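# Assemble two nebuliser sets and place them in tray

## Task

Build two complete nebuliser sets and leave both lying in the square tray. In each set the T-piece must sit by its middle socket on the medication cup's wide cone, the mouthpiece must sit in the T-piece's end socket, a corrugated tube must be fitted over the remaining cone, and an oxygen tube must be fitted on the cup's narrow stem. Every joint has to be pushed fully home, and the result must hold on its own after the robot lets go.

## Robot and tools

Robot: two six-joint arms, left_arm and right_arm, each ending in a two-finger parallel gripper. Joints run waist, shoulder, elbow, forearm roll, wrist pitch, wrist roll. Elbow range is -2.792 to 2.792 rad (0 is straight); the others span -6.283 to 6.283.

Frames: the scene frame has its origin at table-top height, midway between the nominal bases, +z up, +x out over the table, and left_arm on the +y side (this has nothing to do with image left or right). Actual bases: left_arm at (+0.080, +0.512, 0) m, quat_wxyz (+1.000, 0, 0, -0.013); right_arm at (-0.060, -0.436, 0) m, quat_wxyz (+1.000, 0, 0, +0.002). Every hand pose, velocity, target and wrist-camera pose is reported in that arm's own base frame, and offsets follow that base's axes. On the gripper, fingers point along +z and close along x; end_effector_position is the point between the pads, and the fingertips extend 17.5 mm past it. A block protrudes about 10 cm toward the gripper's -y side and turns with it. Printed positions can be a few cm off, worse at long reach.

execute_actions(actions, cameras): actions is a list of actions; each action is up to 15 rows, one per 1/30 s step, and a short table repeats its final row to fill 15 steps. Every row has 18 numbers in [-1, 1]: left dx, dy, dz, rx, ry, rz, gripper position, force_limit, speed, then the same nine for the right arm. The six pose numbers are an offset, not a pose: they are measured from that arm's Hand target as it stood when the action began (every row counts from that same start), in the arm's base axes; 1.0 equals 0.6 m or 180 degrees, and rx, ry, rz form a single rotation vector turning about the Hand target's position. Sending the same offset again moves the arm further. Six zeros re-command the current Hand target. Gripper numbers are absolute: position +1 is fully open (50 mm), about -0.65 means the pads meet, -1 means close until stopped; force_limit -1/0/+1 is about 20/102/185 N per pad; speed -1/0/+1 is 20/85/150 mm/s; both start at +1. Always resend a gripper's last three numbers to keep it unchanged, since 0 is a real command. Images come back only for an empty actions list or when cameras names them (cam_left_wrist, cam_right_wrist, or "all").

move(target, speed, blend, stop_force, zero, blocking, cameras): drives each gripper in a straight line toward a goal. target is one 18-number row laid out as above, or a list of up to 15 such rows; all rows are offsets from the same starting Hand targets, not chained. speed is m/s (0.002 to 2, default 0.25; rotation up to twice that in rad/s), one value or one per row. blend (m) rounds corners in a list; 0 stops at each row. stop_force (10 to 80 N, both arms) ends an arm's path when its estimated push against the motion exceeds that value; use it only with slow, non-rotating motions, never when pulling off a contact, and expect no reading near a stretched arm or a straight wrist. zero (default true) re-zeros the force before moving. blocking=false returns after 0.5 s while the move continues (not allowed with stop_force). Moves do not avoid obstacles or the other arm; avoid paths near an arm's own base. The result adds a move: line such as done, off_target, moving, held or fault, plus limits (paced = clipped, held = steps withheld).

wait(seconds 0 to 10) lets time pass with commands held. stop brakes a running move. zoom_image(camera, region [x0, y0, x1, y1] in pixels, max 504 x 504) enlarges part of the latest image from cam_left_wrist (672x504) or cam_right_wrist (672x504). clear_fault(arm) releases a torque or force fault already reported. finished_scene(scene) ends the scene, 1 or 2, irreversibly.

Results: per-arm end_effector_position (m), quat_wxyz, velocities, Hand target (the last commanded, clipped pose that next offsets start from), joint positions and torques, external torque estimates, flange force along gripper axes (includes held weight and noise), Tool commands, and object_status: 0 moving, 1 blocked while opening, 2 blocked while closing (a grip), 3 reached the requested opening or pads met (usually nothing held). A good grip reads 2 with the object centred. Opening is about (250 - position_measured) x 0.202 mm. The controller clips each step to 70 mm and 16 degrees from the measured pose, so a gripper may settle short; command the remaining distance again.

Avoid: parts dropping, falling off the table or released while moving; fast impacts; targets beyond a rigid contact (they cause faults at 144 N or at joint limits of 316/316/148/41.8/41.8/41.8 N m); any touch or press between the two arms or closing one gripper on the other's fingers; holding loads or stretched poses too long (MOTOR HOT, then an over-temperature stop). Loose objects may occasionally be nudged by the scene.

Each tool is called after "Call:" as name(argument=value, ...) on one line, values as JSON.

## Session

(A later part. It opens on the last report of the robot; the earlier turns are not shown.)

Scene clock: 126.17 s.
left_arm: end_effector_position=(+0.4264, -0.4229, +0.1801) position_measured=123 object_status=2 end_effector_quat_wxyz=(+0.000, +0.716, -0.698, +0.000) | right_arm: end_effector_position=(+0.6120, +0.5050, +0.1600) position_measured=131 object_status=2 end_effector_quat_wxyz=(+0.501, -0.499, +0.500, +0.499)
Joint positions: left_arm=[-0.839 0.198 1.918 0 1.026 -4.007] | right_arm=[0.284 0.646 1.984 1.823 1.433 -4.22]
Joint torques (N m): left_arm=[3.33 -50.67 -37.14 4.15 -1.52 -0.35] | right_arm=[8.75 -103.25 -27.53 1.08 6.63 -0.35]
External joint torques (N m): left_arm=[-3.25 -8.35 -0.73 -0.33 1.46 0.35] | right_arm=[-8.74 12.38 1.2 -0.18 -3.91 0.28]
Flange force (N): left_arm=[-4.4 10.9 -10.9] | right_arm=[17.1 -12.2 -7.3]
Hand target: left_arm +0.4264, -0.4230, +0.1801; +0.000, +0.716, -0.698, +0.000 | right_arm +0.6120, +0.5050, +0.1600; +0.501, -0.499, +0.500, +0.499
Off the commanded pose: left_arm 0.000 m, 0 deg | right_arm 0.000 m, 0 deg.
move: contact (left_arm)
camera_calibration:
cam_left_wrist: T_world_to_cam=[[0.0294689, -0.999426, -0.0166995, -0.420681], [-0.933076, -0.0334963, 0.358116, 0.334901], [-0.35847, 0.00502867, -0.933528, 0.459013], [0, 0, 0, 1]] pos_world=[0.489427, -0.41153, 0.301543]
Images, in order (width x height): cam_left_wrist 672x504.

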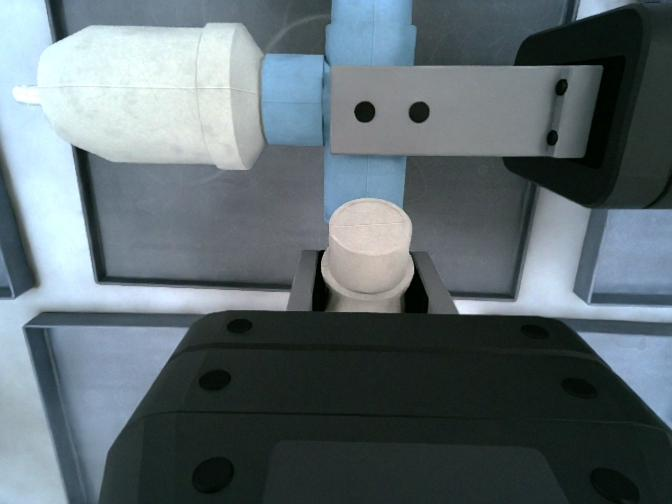

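Call:
move(target=[[0,0,0.05,0,0,0,-1,-0.4,-0.5,0.15,0,0,0,0,0,-1,0,-0.5],[-0.05,0,0.05,0,0,0,-1,-0.4,-0.5,0.15,0,0,0,0,0,-1,0,-0.5],[-0.05,0,-0.21,0,0,0,-1,-0.4,-0.5,0.15,0,0,0,0,0,-1,0,-0.5]], speed=0.12, blend=[0.01,0.01,0], cameras=["cam_left_wrist"])

Scene clock: 130.73 s.
left_arm: end_effector_position=(+0.3964, -0.4229, +0.0541) position_measured=123 object_status=2 end_effector_quat_wxyz=(+0.000, +0.716, -0.698, +0.000) | right_arm: end_effector_position=(+0.7020, +0.5050, +0.1600) position_measured=131 object_status=2 end_effector_quat_wxyz=(+0.501, -0.499, +0.500, +0.499)
Joint positions: left_arm=[-0.877 0.307 2.059 0 0.776 -4.045] | right_arm=[0.25 0.724 1.804 1.779 1.427 -4.115]
Joint torques (N m): left_arm=[2.22 -62.7 -32.41 3.03 0.36 -0.39] | right_arm=[2.81 -104.41 -28.98 1.09 2.5 -0.68]
External joint torques (N m): left_arm=[-2.18 -0.3 1.61 0.07 -0.41 0.39] | right_arm=[-2.88 3.64 -0.92 0.1 0.05 0.6]
Flange force (N): left_arm=[-0.8 4.9 1.4] | right_arm=[4.1 -6.9 -2.0]
Hand target: left_arm +0.3964, -0.4230, +0.0541; +0.000, +0.716, -0.698, +0.000 | right_arm +0.7020, +0.5050, +0.1600; +0.501, -0.499, +0.500, +0.499
Off the commanded pose: left_arm 0.000 m, 0 deg | right_arm 0.000 m, 0 deg.
move: done
camera_calibration:
cam_left_wrist: T_world_to_cam=[[0.029466, -0.999426, -0.0167017, -0.4219], [-0.933042, -0.0334949, 0.358204, 0.352001], [-0.358558, 0.00502851, -0.933494, 0.330669], [0, 0, 0, 1]] pos_world=[0.459427, -0.41153, 0.175543]
Images, in order (width x height): cam_left_wrist 672x504.

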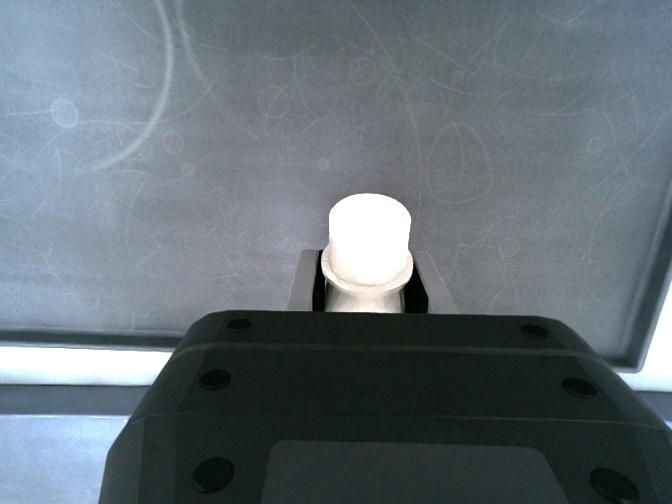

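Call:
move(target=[0,0,-0.0535,0,0,0,-1,-0.4,-0.5,0,0,0,0,0,0,-1,0,-0.5], speed=0.02, stop_force=20, cameras=["cam_left_wrist"])

Call:
zoom_image(camera="cam_left_wrist", region=[290, 170, 450, 320])

Scene clock: 133.27 s.
left_arm: end_effector_position=(+0.3964, -0.4230, +0.0220) position_measured=123 object_status=2 end_effector_quat_wxyz=(+0.000, +0.716, -0.698, +0.000) | right_arm: end_effector_position=(+0.7020, +0.5050, +0.1600) position_measured=131 object_status=2 end_effector_quat_wxyz=(+0.501, -0.499, +0.500, +0.499)
Joint positions: left_arm=[-0.877 0.35 2.077 0 0.715 -4.045] | right_arm=[0.25 0.724 1.804 1.779 1.427 -4.115]
Joint torques (N m): left_arm=[1.08 -57.06 -23.32 2.58 1.06 -0.43] | right_arm=[3.24 -104.56 -29.04 1.01 2.51 -0.67]
External joint torques (N m): left_arm=[-1.08 -8.67 -5.9 0.37 -1.13 0.43] | right_arm=[-3.11 3.58 -0.9 0.17 0.04 0.59]
Flange force (N): left_arm=[0.7 0.9 -13.0] | right_arm=[4.1 -6.8 -2.3]
Hand target: left_arm +0.3964, -0.4230, +0.0220; +0.000, +0.716, -0.698, +0.000 | right_arm +0.7020, +0.5050, +0.1600; +0.501, -0.499, +0.500, +0.499
Off the commanded pose: left_arm 0.000 m, 0 deg | right_arm 0.000 m, 0 deg.
move: done
camera_calibration:
cam_left_wrist: T_world_to_cam=[[0.0294689, -0.999426, -0.0166995, -0.422437], [-0.933076, -0.0334963, 0.358116, 0.363526], [-0.35847, 0.00502867, -0.933528, 0.300669], [0, 0, 0, 1]] pos_world=[0.459427, -0.41153, 0.143443]
Images, in order (width x height): cam_left_wrist 672x504.

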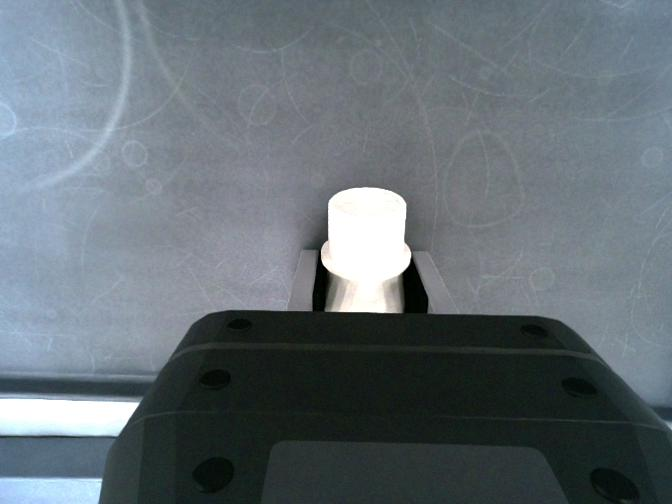

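Scaled by 3.150 from the camera's 672x504 image, which has a finer 960x720 frame.

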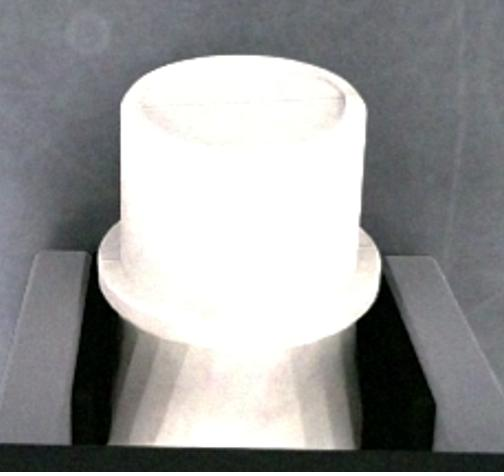

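Call:
execute_actions(actions=[[[0,0,0,0,0,0,1,-0.4,-0.5,0,0,0,0,0,0,-1,0,-0.5]],[[0,0,0,0,0,0,1,-0.4,-0.5,0,0,0,0,0,0,-1,0,-0.5]]])

Call:
move(target=[0,0,-0.012,0,0,0,1,-0.4,-0.5,0,0,0,0,0,0,-1,0,-0.5], speed=0.006, stop_force=10, cameras=["cam_left_wrist"])

Scene clock: 135.50 s.
left_arm: end_effector_position=(+0.3964, -0.4229, +0.0220) position_measured=3 object_status=3 end_effector_quat_wxyz=(+0.000, +0.716, -0.698, +0.000) | right_arm: end_effector_position=(+0.7020, +0.5050, +0.1600) position_measured=131 object_status=2 end_effector_quat_wxyz=(+0.501, -0.499, +0.500, +0.499)
Joint positions: left_arm=[-0.877 0.35 2.077 0 0.715 -4.045] | right_arm=[0.25 0.724 1.804 1.779 1.427 -4.115]
Joint torques (N m): left_arm=[2.05 -64.79 -30.34 2.85 0.33 -0.41] | right_arm=[3.56 -104.6 -29.1 1.13 2.51 -0.7]
External joint torques (N m): left_arm=[-1.81 -0.85 1.46 0.07 -0.38 0.41] | right_arm=[-3.55 3.88 -0.75 0.06 0.04 0.62]
External joint torques at the end of the 1st action: left_arm=[-2.13 -0.93 1.59 0.05 -0.39 0.42] | right_arm=[-3.64 4.3 -0.84 0.09 -0.05 0.62]
Flange force (N): left_arm=[-1.6 4.6 0.3] | right_arm=[4.4 -7.0 -3.0]
Flange force at the end of the 1st action (N): left_arm=[-1.5 5.3 0.3] | right_arm=[5.0 -7.6 -2.8]
Hand target: left_arm +0.3964, -0.4230, +0.0220; +0.000, +0.716, -0.698, +0.000 | right_arm +0.7020, +0.5050, +0.1600; +0.501, -0.499, +0.500, +0.499
Off the commanded pose: left_arm 0.000 m, 0 deg | right_arm 0.000 m, 0 deg.
Step readings (end_effector_position of left_arm | right_arm; steps 1 to 15: 1st action; 16 to 30: 2nd action):
0: (+0.3964, -0.4229, +0.0220) | (+0.7020, +0.5050, +0.1600)
1: (+0.3964, -0.4229, +0.0220) | (+0.7020, +0.5050, +0.1600)
2: (+0.3964, -0.4229, +0.0219) | (+0.7020, +0.5050, +0.1600)
4: (+0.3964, -0.4229, +0.0219) | (+0.7020, +0.5050, +0.1600)
8: (+0.3964, -0.4229, +0.0219) | (+0.7020, +0.5050, +0.1600)
15: (+0.3964, -0.4229, +0.0219) | (+0.7020, +0.5050, +0.1600)
16: (+0.3964, -0.4229, +0.0219) | (+0.7020, +0.5050, +0.1600)
17: (+0.3964, -0.4229, +0.0219) | (+0.7020, +0.5050, +0.1600)
19: (+0.3964, -0.4229, +0.0219) | (+0.7020, +0.5050, +0.1600)
23: (+0.3964, -0.4229, +0.0219) | (+0.7020, +0.5050, +0.1600)
30: (+0.3964, -0.4229, +0.0219) | (+0.7020, +0.5050, +0.1600)

Scene clock: 136.47 s.
left_arm: end_effector_position=(+0.3965, -0.4230, +0.0195) position_measured=3 object_status=3 end_effector_quat_wxyz=(+0.000, +0.716, -0.698, +0.000) | right_arm: end_effector_position=(+0.7020, +0.5050, +0.1600) position_measured=131 object_status=2 end_effector_quat_wxyz=(+0.501, -0.499, +0.500, +0.499)
Joint positions: left_arm=[-0.877 0.354 2.079 0 0.71 -4.045] | right_arm=[0.25 0.724 1.804 1.779 1.427 -4.115]
Joint torques (N m): left_arm=[1.64 -47.66 -22.9 2.65 -1.61 -0.46] | right_arm=[3.65 -104.48 -28.96 1.11 2.4 -0.7]
External joint torques (N m): left_arm=[-1.48 -18.3 -5.99 0.27 1.55 0.46] | right_arm=[-3.65 3.9 -0.81 0.08 0.14 0.63]
Flange force (N): left_arm=[-6.0 7.7 -31.7] | right_arm=[4.5 -7.2 -3.1]
Hand target: left_arm +0.3965, -0.4230, +0.0195; +0.000, +0.716, -0.698, +0.000 (not the last commanded pose) | right_arm +0.7020, +0.5050, +0.1600; +0.501, -0.499, +0.500, +0.499
Off the commanded pose: left_arm 0.005 m, 0 deg | right_arm 0.000 m, 0 deg.
move: contact (left_arm)
camera_calibration:
cam_left_wrist: T_world_to_cam=[[0.0295039, -0.999427, -0.0166042, -0.422512], [-0.933087, -0.0334947, 0.358087, 0.364525], [-0.358438, 0.0049282, -0.933541, 0.298316], [0, 0, 0, 1]] pos_world=[0.459527, -0.41153, 0.140943]
Images, in order (width x height): cam_left_wrist 672x504.

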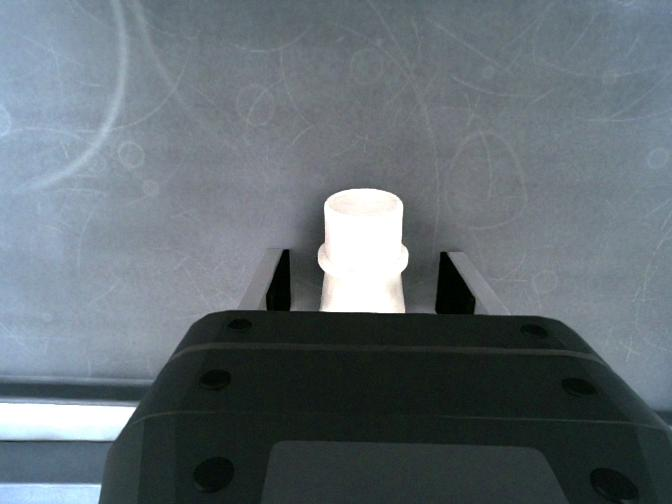

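Call:
move(target=[0,0,0.0045,0,0,0,1,-0.4,-0.5,0,0,0,0,0,0,-1,0,-0.5], speed=0.02)

Call:
execute_actions(actions=[[[0,0,0,0,0,0,-1,-0.2,-0.5,0,0,0,0,0,0,-1,0,-0.5]],[[0,0,0,0,0,0,-1,-0.2,-0.5,0,0,0,0,0,0,-1,0,-0.5]]])

Scene clock: 137.50 s.
left_arm: end_effector_position=(+0.3965, -0.4230, +0.0222) position_measured=3 object_status=3 end_effector_quat_wxyz=(+0.000, +0.716, -0.698, +0.000) | right_arm: end_effector_position=(+0.7020, +0.5050, +0.1600) position_measured=131 object_status=2 end_effector_quat_wxyz=(+0.501, -0.499, +0.500, +0.499)
Joint positions: left_arm=[-0.877 0.35 2.077 0 0.715 -4.045] | right_arm=[0.25 0.724 1.804 1.779 1.427 -4.115]
Joint torques (N m): left_arm=[2.54 -64.67 -30.35 2.83 0.35 -0.38] | right_arm=[3.26 -104.72 -28.92 1.03 2.54 -0.71]
External joint torques (N m): left_arm=[-2.57 -0.75 1.22 0.1 -0.41 0.38] | right_arm=[-3.41 4.26 -0.85 0.17 0 0.64]
Flange force (N): left_arm=[-0.3 5.3 0.4] | right_arm=[4.9 -7.5 -2.5]
Hand target: left_arm +0.3965, -0.4230, +0.0222; +0.000, +0.716, -0.698, +0.000 | right_arm +0.7020, +0.5050, +0.1600; +0.501, -0.499, +0.500, +0.499
Off the commanded pose: left_arm 0.000 m, 0 deg | right_arm 0.000 m, 0 deg.
move: done

Scene clock: 138.70 s.
left_arm: end_effector_position=(+0.3965, -0.4230, +0.0222) position_measured=124 object_status=2 end_effector_quat_wxyz=(+0.000, +0.716, -0.698, +0.000) | right_arm: end_effector_position=(+0.7020, +0.5050, +0.1600) position_measured=131 object_status=2 end_effector_quat_wxyz=(+0.501, -0.499, +0.500, +0.499)
Joint positions: left_arm=[-0.877 0.35 2.077 0 0.715 -4.045] | right_arm=[0.25 0.724 1.804 1.779 1.427 -4.115]
Joint torques (N m): left_arm=[2.42 -64.88 -30.36 2.87 0.33 -0.45] | right_arm=[2.99 -104.33 -28.98 1.1 2.57 -0.65]
External joint torques (N m): left_arm=[-2.39 -0.71 1.31 0.06 -0.39 0.45] | right_arm=[-2.93 3.67 -0.84 0.08 -0.02 0.57]
External joint torques at the end of the 1st action: left_arm=[-2.1 -1.33 1.43 0.1 -0.38 0.39] | right_arm=[-3.13 3.77 -0.69 0.12 -0.05 0.61]
Flange force (N): left_arm=[-0.7 5.0 0.4] | right_arm=[4.2 -6.8 -2.1]
Flange force at the end of the 1st action (N): left_arm=[-1.6 5.4 -0.4] | right_arm=[4.3 -6.6 -2.3]
Hand target: left_arm +0.3965, -0.4230, +0.0222; +0.000, +0.716, -0.698, +0.000 | right_arm +0.7020, +0.5050, +0.1600; +0.501, -0.499, +0.500, +0.499
Off the commanded pose: left_arm 0.000 m, 0 deg | right_arm 0.000 m, 0 deg.
Step readings (end_effector_position of left_arm | right_arm; steps 1 to 15: 1st action; 16 to 30: 2nd action):
0: (+0.3965, -0.4230, +0.0222) | (+0.7020, +0.5050, +0.1600)
1: (+0.3965, -0.4230, +0.0222) | (+0.7020, +0.5050, +0.1600)
2: (+0.3965, -0.4230, +0.0222) | (+0.7020, +0.5050, +0.1600)
4: (+0.3965, -0.4230, +0.0222) | (+0.7020, +0.5050, +0.1600)
8: (+0.3965, -0.4230, +0.0222) | (+0.7020, +0.5050, +0.1600)
15: (+0.3965, -0.4230, +0.0222) | (+0.7020, +0.5050, +0.1600)
16: (+0.3965, -0.4230, +0.0222) | (+0.7020, +0.5050, +0.1600)
17: (+0.3965, -0.4230, +0.0222) | (+0.7020, +0.5050, +0.1600)
19: (+0.3965, -0.4230, +0.0222) | (+0.7020, +0.5050, +0.1600)
23: (+0.3965, -0.4230, +0.0222) | (+0.7020, +0.5050, +0.1600)
30: (+0.3965, -0.4230, +0.0222) | (+0.7020, +0.5050, +0.1600)

Call:
move(target=[[0,0,0.32133,0,0,0,-1,-0.2,-0.5,0,0,0,0,0,0,-1,0,-0.5],[0.07917,0.034,0.32133,0,0,0,-1,-0.2,-0.5,-0.15,0,0,0,0,0,-1,0,-0.5]], speed=0.12, blend=[0.01,0], cameras=["cam_left_wrist"])

Scene clock: 142.90 s.
left_arm: end_effector_position=(+0.4440, -0.4026, +0.2150) position_measured=124 object_status=2 end_effector_quat_wxyz=(+0.000, +0.716, -0.698, +0.000) | right_arm: end_effector_position=(+0.6120, +0.5051, +0.1600) position_measured=131 object_status=2 end_effector_quat_wxyz=(+0.501, -0.499, +0.500, +0.499)
Joint positions: left_arm=[-0.794 0.166 1.885 0 1.091 -3.962] | right_arm=[0.284 0.646 1.984 1.823 1.433 -4.22]
Joint torques (N m): left_arm=[2.28 -56.4 -40.93 3.84 0.34 -0.41] | right_arm=[2.97 -94.5 -25.22 0.78 2.73 -0.64]
External joint torques (N m): left_arm=[-2.45 -0.19 1.79 0.1 -0.4 0.41] | right_arm=[-2.88 3.83 -0.98 0.11 -0.01 0.56]
Flange force (N): left_arm=[-0.2 5.1 2.5] | right_arm=[5.0 -6.8 -2.2]
Hand target: left_arm +0.4440, -0.4026, +0.2150; +0.000, +0.716, -0.698, +0.000 | right_arm +0.6120, +0.5050, +0.1600; +0.501, -0.499, +0.500, +0.499
Off the commanded pose: left_arm 0.000 m, 0 deg | right_arm 0.000 m, 0 deg.
move: done
camera_calibration:
cam_left_wrist: T_world_to_cam=[[0.0293733, -0.99943, -0.0166595, -0.400195], [-0.933125, -0.0333921, 0.357998, 0.339613], [-0.35835, 0.00502985, -0.933574, 0.497755], [0, 0, 0, 1]] pos_world=[0.507027, -0.39113, 0.336444]
Images, in order (width x height): cam_left_wrist 672x504.

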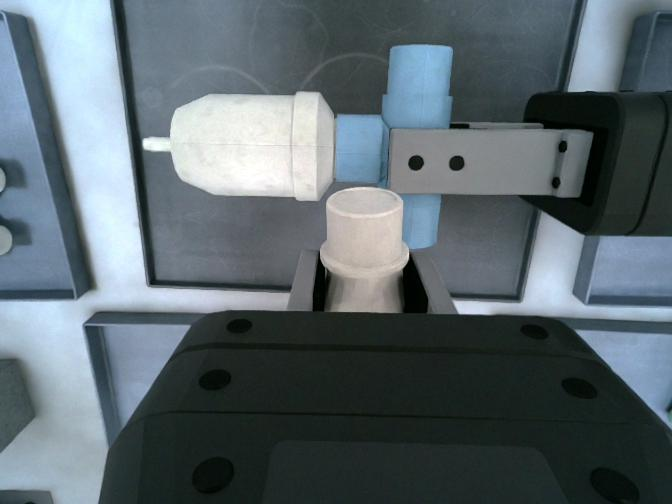

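Call:
zoom_image(camera="cam_left_wrist", region=[310, 30, 470, 270])

Scaled by 2.100 from the camera's 672x504 image, which has a finer 960x720 frame.

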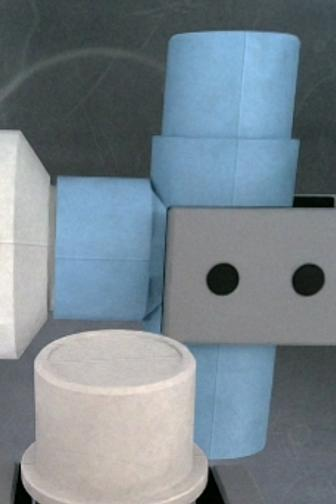

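Call:
move(target=[0,0,-0.06,0,0,0,-1,-0.2,-0.5,0,0,0,0,0,0,-1,0,-0.5], speed=0.01, stop_force=10, cameras=["cam_left_wrist"])

Scene clock: 146.90 s.
left_arm: end_effector_position=(+0.4440, -0.4026, +0.1898) position_measured=124 object_status=2 end_effector_quat_wxyz=(+0.000, +0.716, -0.698, +0.000) | right_arm: end_effector_position=(+0.6119, +0.5050, +0.1600) position_measured=131 object_status=2 end_effector_quat_wxyz=(+0.501, -0.499, +0.500, +0.499)
Joint positions: left_arm=[-0.794 0.187 1.911 0 1.044 -3.962] | right_arm=[0.284 0.646 1.984 1.823 1.433 -4.22]
Joint torques (N m): left_arm=[3.78 -48.52 -34.72 4.55 -0.58 -0.47] | right_arm=[6.16 -104.7 -28.12 1.48 6.95 -0.35]
External joint torques (N m): left_arm=[-3.62 -9.84 -3.48 -0.7 0.53 0.47] | right_arm=[-6.17 14.02 1.88 -0.58 -4.23 0.28]
Flange force (N): left_arm=[-2.0 9.6 -13.0] | right_arm=[19.4 -11.4 -3.7]
Hand target: left_arm +0.4440, -0.4026, +0.1898; +0.000, +0.716, -0.698, +0.000 (not the last commanded pose) | right_arm +0.6120, +0.5050, +0.1600; +0.501, -0.499, +0.500, +0.499
Off the commanded pose: left_arm 0.011 m, 0 deg | right_arm 0.000 m, 0 deg.
move: contact (left_arm)
camera_calibration:
cam_left_wrist: T_world_to_cam=[[0.029444, -0.999431, -0.0164726, -0.400809], [-0.933123, -0.0333912, 0.358004, 0.348628], [-0.35835, 0.00482985, -0.933575, 0.474152], [0, 0, 0, 1]] pos_world=[0.507027, -0.39123, 0.311243]
Images, in order (width x height): cam_left_wrist 672x504.

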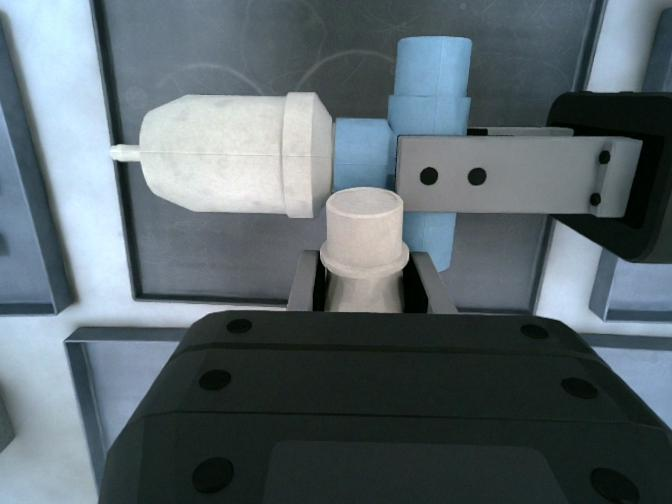

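Call:
move(target=[[0,0,0.042,0,0,0,-1,-0.2,-0.5,0,0,0,0,0,0,-1,0,-0.5],[-0.06433,-0.0382,0.042,0,0,0,-1,-0.2,-0.5,0,0,0,0,0,0,-1,0,-0.5],[-0.06433,-0.0382,-0.04033,0,0,0,-1,-0.2,-0.5,0,0,0,0,0,0,-1,0,-0.5]], speed=0.1, blend=[0.008,0.008,0], cameras=["cam_left_wrist"])

Call:
zoom_image(camera="cam_left_wrist", region=[270, 60, 470, 260])

Scene clock: 148.87 s.
left_arm: end_effector_position=(+0.4054, -0.4255, +0.1656) position_measured=124 object_status=2 end_effector_quat_wxyz=(+0.000, +0.716, -0.698, +0.000) | right_arm: end_effector_position=(+0.6120, +0.5050, +0.1600) position_measured=131 object_status=2 end_effector_quat_wxyz=(+0.501, -0.499, +0.500, +0.499)
Joint positions: left_arm=[-0.868 0.192 1.956 0 0.994 -4.036] | right_arm=[0.284 0.646 1.984 1.823 1.433 -4.22]
Joint torques (N m): left_arm=[2.15 -56.47 -38.64 3.61 0.34 -0.42] | right_arm=[3.24 -94.85 -25.54 0.8 2.71 -0.69]
External joint torques (N m): left_arm=[-1.89 -1.05 1.62 0.14 -0.39 0.42] | right_arm=[-3.17 4.21 -0.75 0.09 0.01 0.61]
Flange force (N): left_arm=[-1.9 5.1 1.3] | right_arm=[5.5 -6.9 -2.7]
Hand target: left_arm +0.4054, -0.4255, +0.1656; +0.000, +0.716, -0.698, +0.000 | right_arm +0.6120, +0.5050, +0.1600; +0.501, -0.499, +0.500, +0.499
Off the commanded pose: left_arm 0.000 m, 0 deg | right_arm 0.000 m, 0 deg.
move: done
camera_calibration:
cam_left_wrist: T_world_to_cam=[[0.0294078, -0.99943, -0.0165657, -0.422914], [-0.933124, -0.0333907, 0.358001, 0.320511], [-0.35835, 0.00492986, -0.933574, 0.437879], [0, 0, 0, 1]] pos_world=[0.468427, -0.41413, 0.287043]
Images, in order (width x height): cam_left_wrist 672x504.

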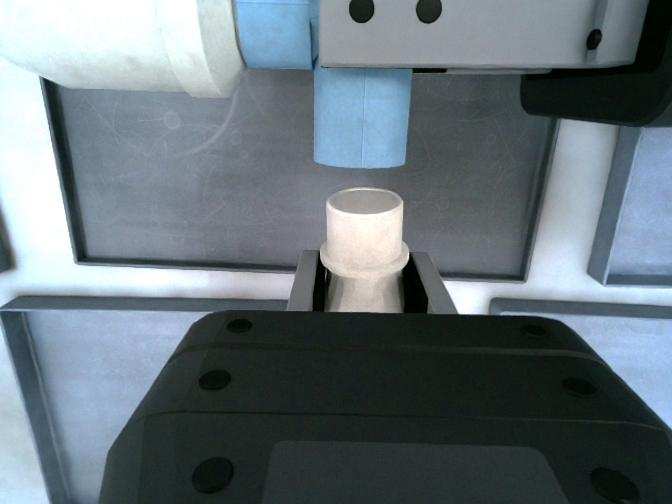

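Scaled by 2.520 from the camera's 672x504 image, which has a finer 960x720 frame.

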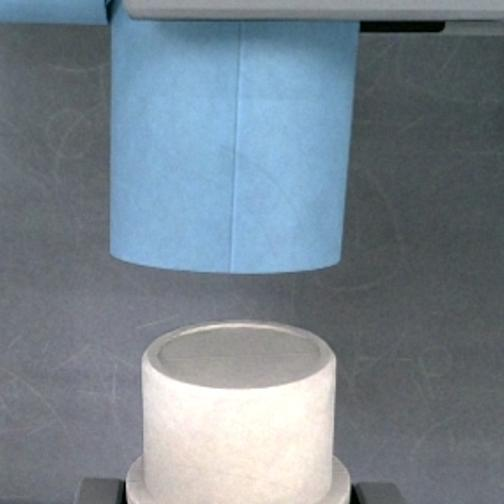

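Call:
move(target=[[0.01,0.0033,0,0,0,0,-1,-0.2,-0.5,0,0,0,0,0,0,-1,0,-0.5],[0.0517,0.0043,0,0,0,0,-1,-0.2,-0.5,0,0,0,0,0,0,-1,0,-0.5]], speed=0.02, stop_force=25, cameras=["cam_left_wrist"])

Call:
zoom_image(camera="cam_left_wrist", region=[270, 100, 470, 300])

Scene clock: 151.20 s.
left_arm: end_effector_position=(+0.4230, -0.4232, +0.1655) position_measured=124 object_status=2 end_effector_quat_wxyz=(+0.000, +0.716, -0.698, +0.000) | right_arm: end_effector_position=(+0.6120, +0.5050, +0.1600) position_measured=131 object_status=2 end_effector_quat_wxyz=(+0.501, -0.499, +0.500, +0.499)
Joint positions: left_arm=[-0.843 0.208 1.936 0 0.998 -4.011] | right_arm=[0.284 0.646 1.984 1.823 1.433 -4.22]
Joint torques (N m): left_arm=[18.91 -60.39 -55.13 11.15 -6.94 -0.42] | right_arm=[22.71 -92.52 -6.29 -9.07 7.21 -0.71]
External joint torques (N m): left_arm=[-18.56 0.57 17.93 -7.38 6.9 0.42] | right_arm=[-22.59 1.74 -20.07 9.96 -4.5 0.63]
Flange force (N): left_arm=[-1.9 43.6 4.4] | right_arm=[1.6 -45.6 -3.0]
Hand target: left_arm +0.4230, -0.4232, +0.1655; +0.000, +0.716, -0.698, +0.000 (not the last commanded pose) | right_arm +0.6120, +0.5050, +0.1600; +0.501, -0.499, +0.500, +0.499
Off the commanded pose: left_arm 0.013 m, 0 deg | right_arm 0.000 m, 0 deg.
move: contact (left_arm); path passed 1 of 2 targets
camera_calibration:
cam_left_wrist: T_world_to_cam=[[0.029423, -0.999426, -0.0168067, -0.421075], [-0.932897, -0.0334944, 0.358583, 0.336821], [-0.35894, 0.00512829, -0.933347, 0.444419], [0, 0, 0, 1]] pos_world=[0.486129, -0.411831, 0.286942]
Images, in order (width x height): cam_left_wrist 672x504.

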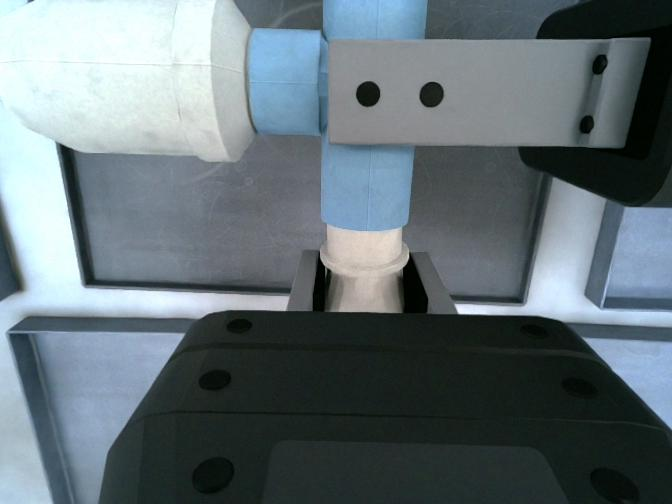

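Scaled by 2.520 from the camera's 672x504 image, which has a finer 960x720 frame.

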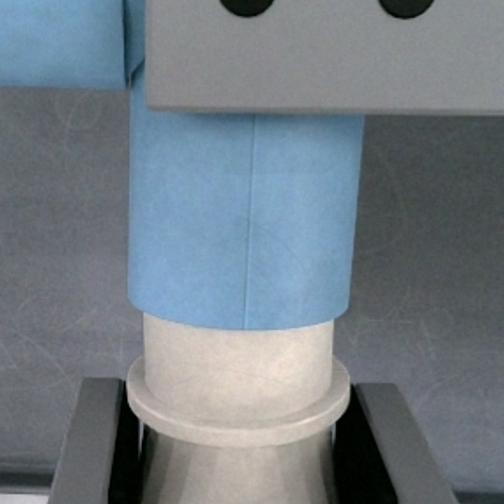

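Call:
move(target=[0.0283,0.0006,0,0,0,0,-1,-0.2,-0.5,0,0,0,0,0,0,-1,0,-0.5], speed=0.01, stop_force=25, cameras=["cam_left_wrist"])

Call:
zoom_image(camera="cam_left_wrist", region=[270, 100, 470, 300])

Scene clock: 152.50 s.
left_arm: end_effector_position=(+0.4246, -0.4231, +0.1655) position_measured=124 object_status=2 end_effector_quat_wxyz=(+0.000, +0.716, -0.698, -0.001) | right_arm: end_effector_position=(+0.6120, +0.5050, +0.1600) position_measured=131 object_status=2 end_effector_quat_wxyz=(+0.501, -0.499, +0.500, +0.499)
Joint positions: left_arm=[-0.841 0.21 1.934 0 0.999 -4.009] | right_arm=[0.284 0.646 1.984 1.823 1.433 -4.22]
Joint torques (N m): left_arm=[31.22 -61.11 -67.39 16.85 -12.71 -0.47] | right_arm=[37.46 -91.68 8.02 -16.52 10.94 -0.62]
External joint torques (N m): left_arm=[-31.31 1.77 30.2 -13.11 12.65 0.47] | right_arm=[-37.51 1.18 -34.36 17.42 -8.23 0.54]
Flange force (N): left_arm=[-1.6 72.6 6.3] | right_arm=[0.7 -75.3 -3.1]
Hand target: left_arm +0.4246, -0.4231, +0.1655; +0.000, +0.716, -0.698, -0.001 (not the last commanded pose) | right_arm +0.6120, +0.5050, +0.1600; +0.501, -0.499, +0.500, +0.499
Off the commanded pose: left_arm 0.015 m, 0 deg | right_arm 0.000 m, 0 deg.
move: contact (left_arm)
camera_calibration:
cam_left_wrist: T_world_to_cam=[[0.0294799, -0.999422, -0.0169453, -0.421009], [-0.932781, -0.033599, 0.358873, 0.338136], [-0.359235, 0.00522675, -0.933233, 0.445144], [0, 0, 0, 1]] pos_world=[0.487729, -0.411731, 0.286941]
Images, in order (width x height): cam_left_wrist 672x504.

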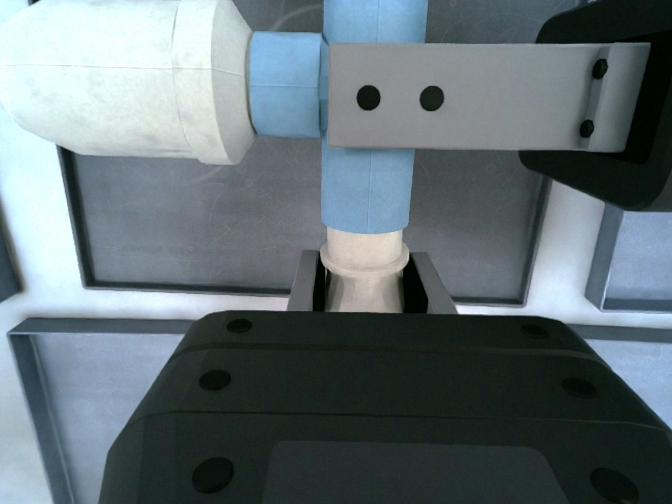

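Scaled by 2.520 from the camera's 672x504 image, which has a finer 960x720 frame.

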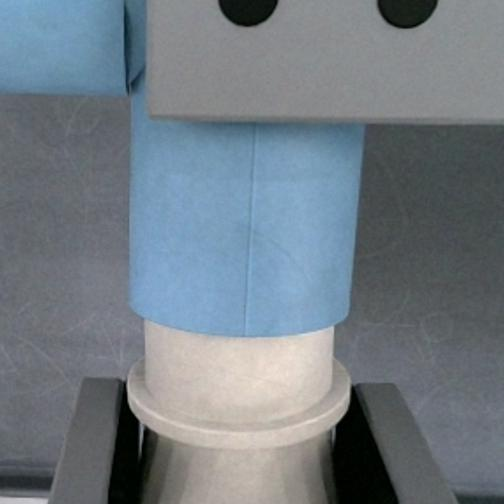

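Call:
move(target=[-0.0333,0,0,0,0,0,-1,-0.2,-0.5,0,0,0,0,0,0,-1,0,-0.5], speed=0.04, cameras=["cam_left_wrist"])

Call:
zoom_image(camera="cam_left_wrist", region=[280, 60, 440, 180])

Call:
zoom_image(camera="cam_left_wrist", region=[290, 180, 450, 300])

Scene clock: 159.10 s.
left_arm: end_effector_position=(+0.4047, -0.4231, +0.1655) position_measured=124 object_status=2 end_effector_quat_wxyz=(+0.000, +0.716, -0.698, -0.001) | right_arm: end_effector_position=(+0.6120, +0.5050, +0.1600) position_measured=131 object_status=2 end_effector_quat_wxyz=(+0.501, -0.499, +0.500, +0.499)
Joint positions: left_arm=[-0.867 0.189 1.96 0 0.994 -4.034] | right_arm=[0.284 0.646 1.984 1.823 1.433 -4.22]
Joint torques (N m): left_arm=[2.36 -56.51 -38.63 3.63 0.35 -0.37] | right_arm=[3.36 -94.57 -25.66 0.81 2.75 -0.71]
External joint torques (N m): left_arm=[-2.13 -0.47 2.02 0.07 -0.37 0.37] | right_arm=[-3.37 3.83 -0.65 0.09 -0.03 0.63]
Flange force (N): left_arm=[-1.5 5.4 2.2] | right_arm=[4.9 -6.5 -3.2]
Hand target: left_arm +0.4047, -0.4231, +0.1655; +0.000, +0.716, -0.698, -0.001 | right_arm +0.6120, +0.5050, +0.1600; +0.501, -0.499, +0.500, +0.499
Off the commanded pose: left_arm 0.000 m, 0 deg | right_arm 0.000 m, 0 deg.
move: done
camera_calibration:
cam_left_wrist: T_world_to_cam=[[0.0295145, -0.999422, -0.0168516, -0.420465], [-0.93278, -0.0335976, 0.358876, 0.319573], [-0.359235, 0.00512676, -0.933233, 0.437954], [0, 0, 0, 1]] pos_world=[0.467829, -0.41173, 0.286941]
Images, in order (width x height): cam_left_wrist 672x504.

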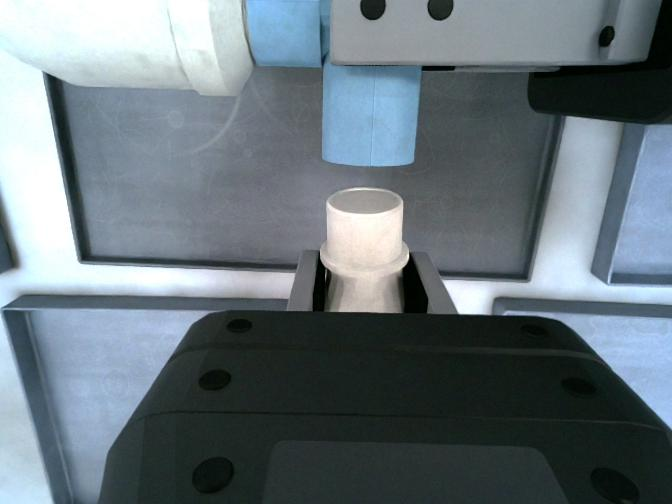

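Scaled by 3.150 from the camera's 672x504 image, which has a finer 960x720 frame.

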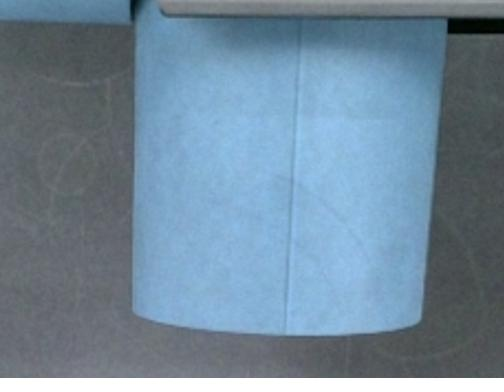

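Scaled by 3.150 from the camera's 672x504 image, which has a finer 960x720 frame.

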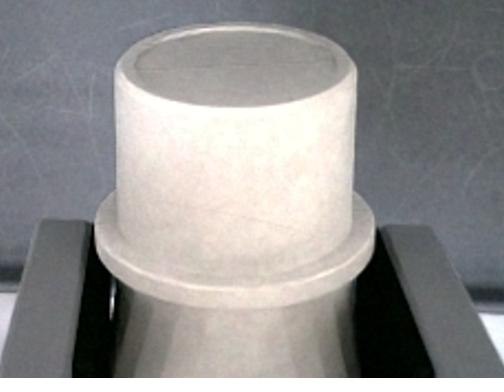

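Call:
move(target=[0,0.001,0.00267,0,0.0339,-0.0128,-1,-0.2,-0.5,0,0,0,0,0,0,-1,0,-0.5], speed=0.1, cameras=["cam_left_wrist"])

Call:
zoom_image(camera="cam_left_wrist", region=[280, 60, 440, 180])

Call:
zoom_image(camera="cam_left_wrist", region=[290, 180, 450, 300])

Scene clock: 161.67 s.
left_arm: end_effector_position=(+0.4046, -0.4225, +0.1671) position_measured=124 object_status=2 end_effector_quat_wxyz=(+0.037, +0.701, -0.711, -0.039) | right_arm: end_effector_position=(+0.6120, +0.5050, +0.1600) position_measured=131 object_status=2 end_effector_quat_wxyz=(+0.501, -0.499, +0.500, +0.499)
Joint positions: left_arm=[-0.828 0.221 1.92 -0.087 1.078 -3.911] | right_arm=[0.284 0.646 1.984 1.823 1.433 -4.22]
Joint torques (N m): left_arm=[2.54 -59.59 -38.42 3.47 0.62 -0.4] | right_arm=[3.18 -94.14 -25.41 0.74 2.69 -0.72]
External joint torques (N m): left_arm=[-2.51 -0.2 1.72 0.06 -0.44 0.4] | right_arm=[-3.19 3.58 -0.8 0.16 0.02 0.64]
Flange force (N): left_arm=[-0.1 5.0 2.9] | right_arm=[4.6 -6.5 -2.8]
Hand target: left_arm +0.4047, -0.4225, +0.1671; +0.037, +0.701, -0.711, -0.039 | right_arm +0.6120, +0.5050, +0.1600; +0.501, -0.499, +0.500, +0.499
Off the commanded pose: left_arm 0.000 m, 0 deg | right_arm 0.000 m, 0 deg.
move: done
camera_calibration:
cam_left_wrist: T_world_to_cam=[[-0.0125655, -0.999763, -0.0177784, -0.402828], [-0.889971, 0.00307655, 0.456007, 0.3009], [-0.455844, 0.0215522, -0.889799, 0.478156], [0, 0, 0, 1]] pos_world=[0.480695, -0.413964, 0.281088]
Images, in order (width x height): cam_left_wrist 672x504.

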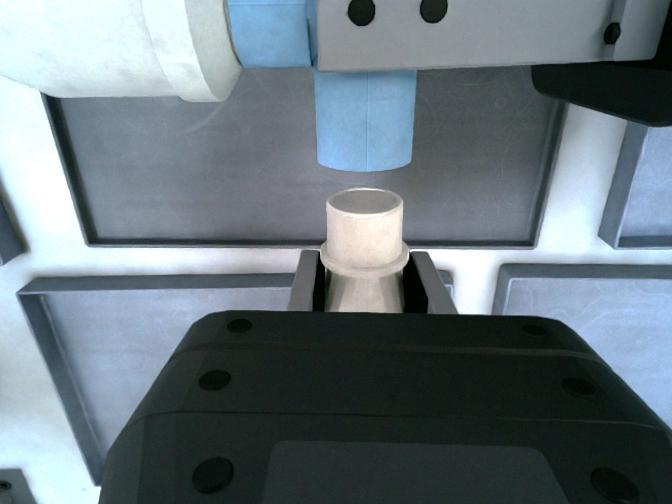

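Scaled by 3.150 from the camera's 672x504 image, which has a finer 960x720 frame.

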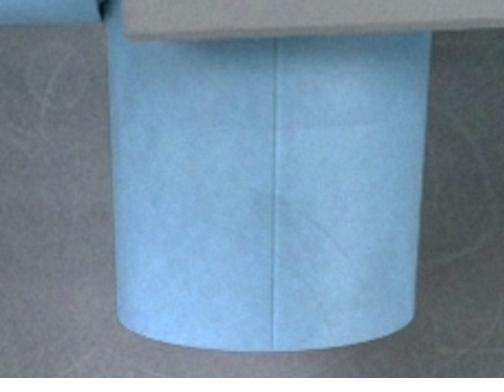

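Scaled by 3.150 from the camera's 672x504 image, which has a finer 960x720 frame.

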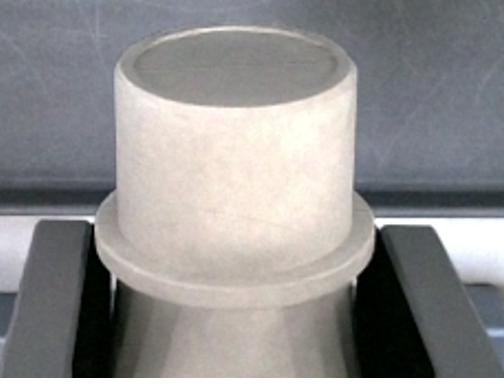

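Call:
move(target=[[0.0167,0.0011,0,0,0,0,-1,-0.2,-0.5,0,0,0,0,0,0,-1,0,-0.5],[0.05,0.0017,0,0,0,0,-1,-0.2,-0.5,0,0,0,0,0,0,-1,0,-0.5]], speed=0.015, stop_force=20, cameras=["cam_left_wrist"])

Call:
zoom_image(camera="cam_left_wrist", region=[280, 100, 440, 300])

Scene clock: 165.40 s.
left_arm: end_effector_position=(+0.4270, -0.4216, +0.1671) position_measured=124 object_status=2 end_effector_quat_wxyz=(+0.037, +0.701, -0.711, -0.039) | right_arm: end_effector_position=(+0.6121, +0.5050, +0.1600) position_measured=131 object_status=2 end_effector_quat_wxyz=(+0.501, -0.499, +0.500, +0.499)
Joint positions: left_arm=[-0.8 0.244 1.89 -0.085 1.087 -3.885] | right_arm=[0.284 0.646 1.984 1.823 1.432 -4.22]
Joint torques (N m): left_arm=[13.76 -58.76 -44.82 8.67 -4.14 -0.51] | right_arm=[14.19 -97.89 -15.08 -4.58 7.42 -0.32]
External joint torques (N m): left_arm=[-13.85 -3.66 7.89 -5.12 4.32 0.51] | right_arm=[-14.12 7.07 -11.18 5.48 -4.71 0.24]
Flange force (N): left_arm=[3.1 29.2 -0.3] | right_arm=[9.6 -31.1 -0.5]
Hand target: left_arm +0.4270, -0.4216, +0.1671; +0.037, +0.701, -0.711, -0.039 (not the last commanded pose) | right_arm +0.6120, +0.5050, +0.1600; +0.501, -0.499, +0.500, +0.499
Off the commanded pose: left_arm 0.008 m, 0 deg | right_arm 0.000 m, 0 deg.
move: contact (left_arm); path passed 1 of 2 targets
camera_calibration:
cam_left_wrist: T_world_to_cam=[[-0.0126156, -0.999761, -0.0178629, -0.401597], [-0.889828, 0.00307586, 0.456286, 0.320683], [-0.456122, 0.0216513, -0.889654, 0.488487], [0, 0, 0, 1]] pos_world=[0.503096, -0.413064, 0.281087]
Images, in order (width x height): cam_left_wrist 672x504.

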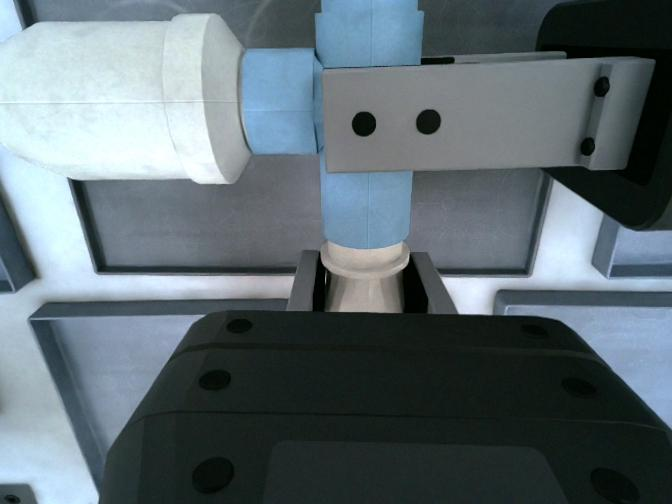

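Scaled by 2.520 from the camera's 672x504 image, which has a finer 960x720 frame.

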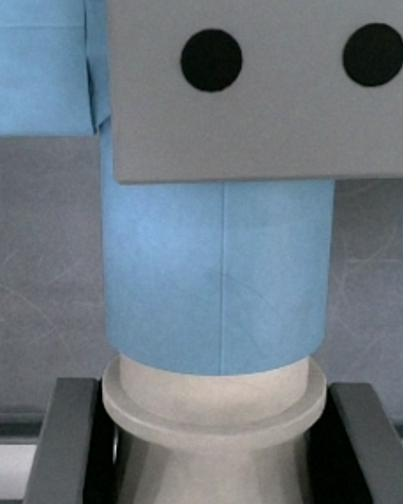

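Call:
move(target=[0.0283,0.0002,0.0007,0,0,0,-1,-0.2,-0.5,0,0,0,0,0,0,-1,0,-0.5], speed=0.01, stop_force=25, cameras=["cam_left_wrist"])

Call:
zoom_image(camera="cam_left_wrist", region=[280, 100, 440, 300])

Scene clock: 166.90 s.
left_arm: end_effector_position=(+0.4322, -0.4216, +0.1672) position_measured=124 object_status=2 end_effector_quat_wxyz=(+0.037, +0.701, -0.711, -0.039) | right_arm: end_effector_position=(+0.6120, +0.5050, +0.1600) position_measured=131 object_status=2 end_effector_quat_wxyz=(+0.501, -0.499, +0.500, +0.499)
Joint positions: left_arm=[-0.794 0.249 1.883 -0.084 1.089 -3.88] | right_arm=[0.284 0.646 1.984 1.823 1.433 -4.22]
Joint torques (N m): left_arm=[26.55 -53.32 -52.68 14.46 -10.94 -0.64] | right_arm=[29.43 -105.94 -4.12 -10.48 14.27 0.32]
External joint torques (N m): left_arm=[-26.57 -10.38 15.48 -10.88 11.12 0.64] | right_arm=[-29.27 15.2 -22.25 11.36 -11.56 -0.4]
Flange force (N): left_arm=[3.5 60.1 -7.9] | right_arm=[21.4 -62.2 -0.3]
Hand target: left_arm +0.4322, -0.4216, +0.1672; +0.037, +0.701, -0.711, -0.039 (not the last commanded pose) | right_arm +0.6120, +0.5050, +0.1600; +0.501, -0.499, +0.500, +0.499
Off the commanded pose: left_arm 0.012 m, 0 deg | right_arm 0.000 m, 0 deg.
move: contact (left_arm)
camera_calibration:
cam_left_wrist: T_world_to_cam=[[-0.012664, -0.999759, -0.0179497, -0.401479], [-0.889726, 0.00307442, 0.456485, 0.325246], [-0.45632, 0.0217512, -0.88955, 0.491106], [0, 0, 0, 1]] pos_world=[0.508397, -0.413064, 0.281187]
Images, in order (width x height): cam_left_wrist 672x504.

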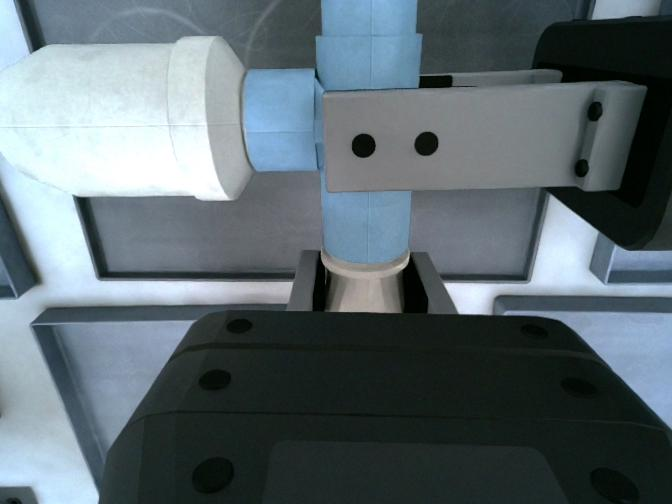

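Scaled by 2.520 from the camera's 672x504 image, which has a finer 960x720 frame.

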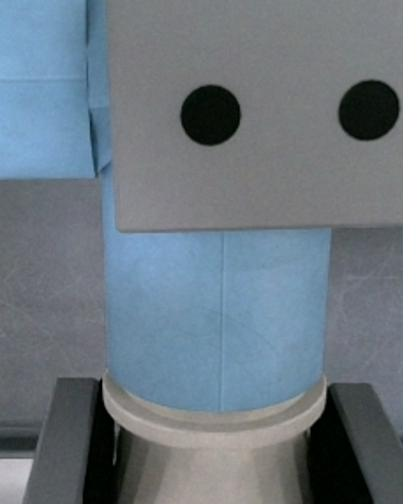

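Call:
move(target=[0.0083,0,0.001,0,0,0,-1,-0.2,-0.5,0,0,0,0,0,0,-1,0,-0.5], speed=0.01, stop_force=25, cameras=["cam_left_wrist"])

Call:
zoom_image(camera="cam_left_wrist", region=[280, 100, 440, 300])

Scene clock: 168.17 s.
left_arm: end_effector_position=(+0.4352, -0.4215, +0.1676) position_measured=124 object_status=2 end_effector_quat_wxyz=(+0.037, +0.701, -0.711, -0.039) | right_arm: end_effector_position=(+0.6120, +0.5050, +0.1600) position_measured=131 object_status=2 end_effector_quat_wxyz=(+0.501, -0.499, +0.500, +0.499)
Joint positions: left_arm=[-0.791 0.252 1.878 -0.084 1.091 -3.876] | right_arm=[0.284 0.646 1.984 1.823 1.433 -4.22]
Joint torques (N m): left_arm=[38.17 -52.83 -64.81 19.61 -17.44 -0.58] | right_arm=[45.31 -106.55 9.09 -17.48 18.51 0.44]
External joint torques (N m): left_arm=[-37.86 -11.35 27.7 -16.03 17.62 0.58] | right_arm=[-45.25 15.67 -35.47 18.38 -15.79 -0.52]
Flange force (N): left_arm=[2.1 88.9 -5.7] | right_arm=[21.8 -91.4 -2.6]
Hand target: left_arm +0.4351, -0.4215, +0.1676; +0.037, +0.701, -0.711, -0.039 (not the last commanded pose) | right_arm +0.6120, +0.5050, +0.1600; +0.501, -0.499, +0.500, +0.499
Off the commanded pose: left_arm 0.002 m, 0 deg | right_arm 0.000 m, 0 deg.
move: contact (left_arm)
camera_calibration:
cam_left_wrist: T_world_to_cam=[[-0.0126249, -0.999757, -0.0180803, -0.40132], [-0.889563, 0.00297228, 0.456802, 0.327476], [-0.456637, 0.0218507, -0.889385, 0.49285], [0, 0, 0, 1]] pos_world=[0.511298, -0.412965, 0.281486]
Images, in order (width x height): cam_left_wrist 672x504.

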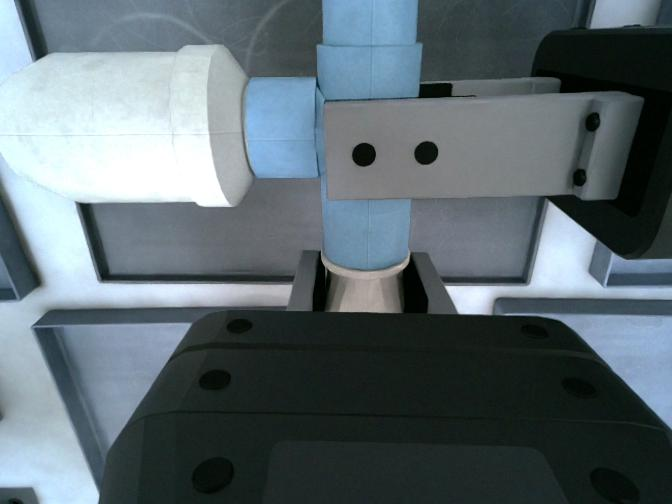

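Scaled by 2.520 from the camera's 672x504 image, which has a finer 960x720 frame.

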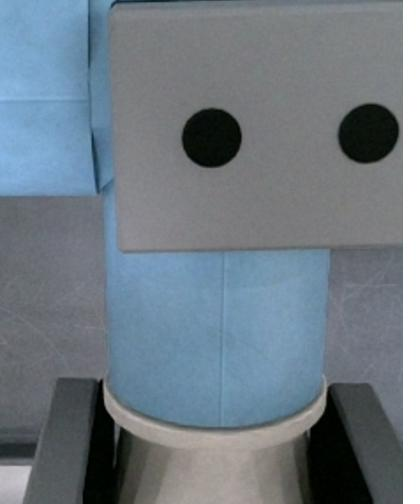

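Call:
move(target=[-0.0025,0,0,0,0,0,-1,-0.2,-0.5,0,0,0,0,0,0,-1,0,-0.5], speed=0.02)

Call:
execute_actions(actions=[[[0,0,0,0,0,0,1,-0.2,-0.5,0,0,0,0,0,0,-1,0,-0.5]],[[0,0,0,0,0,0,1,-0.2,-0.5,0,0,0,0,0,0,-1,0,-0.5]]], cameras=["cam_left_wrist"])

Scene clock: 169.17 s.
left_arm: end_effector_position=(+0.4337, -0.4216, +0.1676) position_measured=124 object_status=2 end_effector_quat_wxyz=(+0.037, +0.701, -0.711, -0.039) | right_arm: end_effector_position=(+0.6119, +0.5051, +0.1600) position_measured=131 object_status=2 end_effector_quat_wxyz=(+0.501, -0.499, +0.500, +0.499)
Joint positions: left_arm=[-0.792 0.25 1.88 -0.084 1.091 -3.878] | right_arm=[0.284 0.646 1.984 1.823 1.433 -4.22]
Joint torques (N m): left_arm=[22.64 -55.42 -51.1 12.56 -9.21 -0.53] | right_arm=[25.58 -103.32 -7.47 -8.74 12.15 0.05]
External joint torques (N m): left_arm=[-22.51 -8.31 14.27 -9.01 9.42 0.53] | right_arm=[-25.33 12.45 -18.79 9.62 -9.43 -0.12]
Flange force (N): left_arm=[2.0 51.8 -5.0] | right_arm=[17.3 -52.7 -1.5]
Hand target: left_arm +0.4336, -0.4215, +0.1676; +0.037, +0.701, -0.711, -0.039 | right_arm +0.6120, +0.5050, +0.1600; +0.501, -0.499, +0.500, +0.499
Off the commanded pose: left_arm 0.000 m, 0 deg | right_arm 0.000 m, 0 deg.
move: done

Scene clock: 170.37 s.
left_arm: end_effector_position=(+0.4337, -0.4215, +0.1676) position_measured=3 object_status=3 end_effector_quat_wxyz=(+0.037, +0.701, -0.711, -0.039) | right_arm: end_effector_position=(+0.6120, +0.5050, +0.1600) position_measured=131 object_status=2 end_effector_quat_wxyz=(+0.501, -0.499, +0.500, +0.499)
Joint positions: left_arm=[-0.792 0.25 1.88 -0.084 1.091 -3.878] | right_arm=[0.284 0.646 1.984 1.823 1.433 -4.22]
Joint torques (N m): left_arm=[2.22 -62.7 -38.6 3.49 0.61 -0.4] | right_arm=[3.28 -94.49 -25.47 0.82 2.7 -0.71]
External joint torques (N m): left_arm=[-2.08 -0.53 1.78 0.06 -0.41 0.4] | right_arm=[-3.09 3.73 -0.86 0.06 0.01 0.64]
External joint torques at the end of the 1st action: left_arm=[-2.07 -1.02 1.57 0.11 -0.46 0.44] | right_arm=[-3.26 3.85 -1.05 0.12 0.04 0.64]
Flange force (N): left_arm=[-0.9 5.0 2.5] | right_arm=[4.8 -6.7 -2.7]
Flange force at the end of the 1st action (N): left_arm=[-1.2 5.2 2.0] | right_arm=[5.0 -7.2 -2.8]
Hand target: left_arm +0.4336, -0.4215, +0.1676; +0.037, +0.701, -0.711, -0.039 | right_arm +0.6120, +0.5050, +0.1600; +0.501, -0.499, +0.500, +0.499
Off the commanded pose: left_arm 0.000 m, 0 deg | right_arm 0.000 m, 0 deg.
Step readings (end_effector_position of left_arm | right_arm; steps 1 to 15: 1st action; 16 to 30: 2nd action):
0: (+0.4337, -0.4216, +0.1676) | (+0.6119, +0.5051, +0.1600)
1: (+0.4337, -0.4216, +0.1676) | (+0.6119, +0.5051, +0.1600)
2: (+0.4339, -0.4216, +0.1676) | (+0.6115, +0.5051, +0.1599)
4: (+0.4340, -0.4216, +0.1676) | (+0.6113, +0.5051, +0.1599)
8: (+0.4337, -0.4216, +0.1676) | (+0.6114, +0.5051, +0.1599)
15: (+0.4337, -0.4216, +0.1676) | (+0.6119, +0.5051, +0.1600)
16: (+0.4337, -0.4216, +0.1676) | (+0.6119, +0.5051, +0.1600)
17: (+0.4337, -0.4216, +0.1676) | (+0.6119, +0.5050, +0.1600)
19: (+0.4337, -0.4216, +0.1676) | (+0.6120, +0.5050, +0.1600)
23: (+0.4337, -0.4216, +0.1676) | (+0.6120, +0.5050, +0.1600)
30: (+0.4337, -0.4215, +0.1676) | (+0.6120, +0.5050, +0.1600)
camera_calibration:
cam_left_wrist: T_world_to_cam=[[-0.012491, -0.999759, -0.0180352, -0.40142], [-0.889565, 0.00287377, 0.4568, 0.326102], [-0.456638, 0.0217493, -0.889387, 0.492124], [0, 0, 0, 1]] pos_world=[0.509797, -0.412964, 0.281486]
Images, in order (width x height): cam_left_wrist 672x504.

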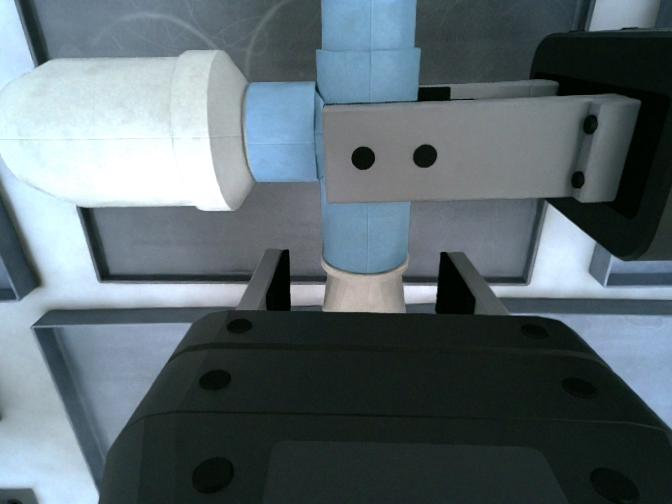

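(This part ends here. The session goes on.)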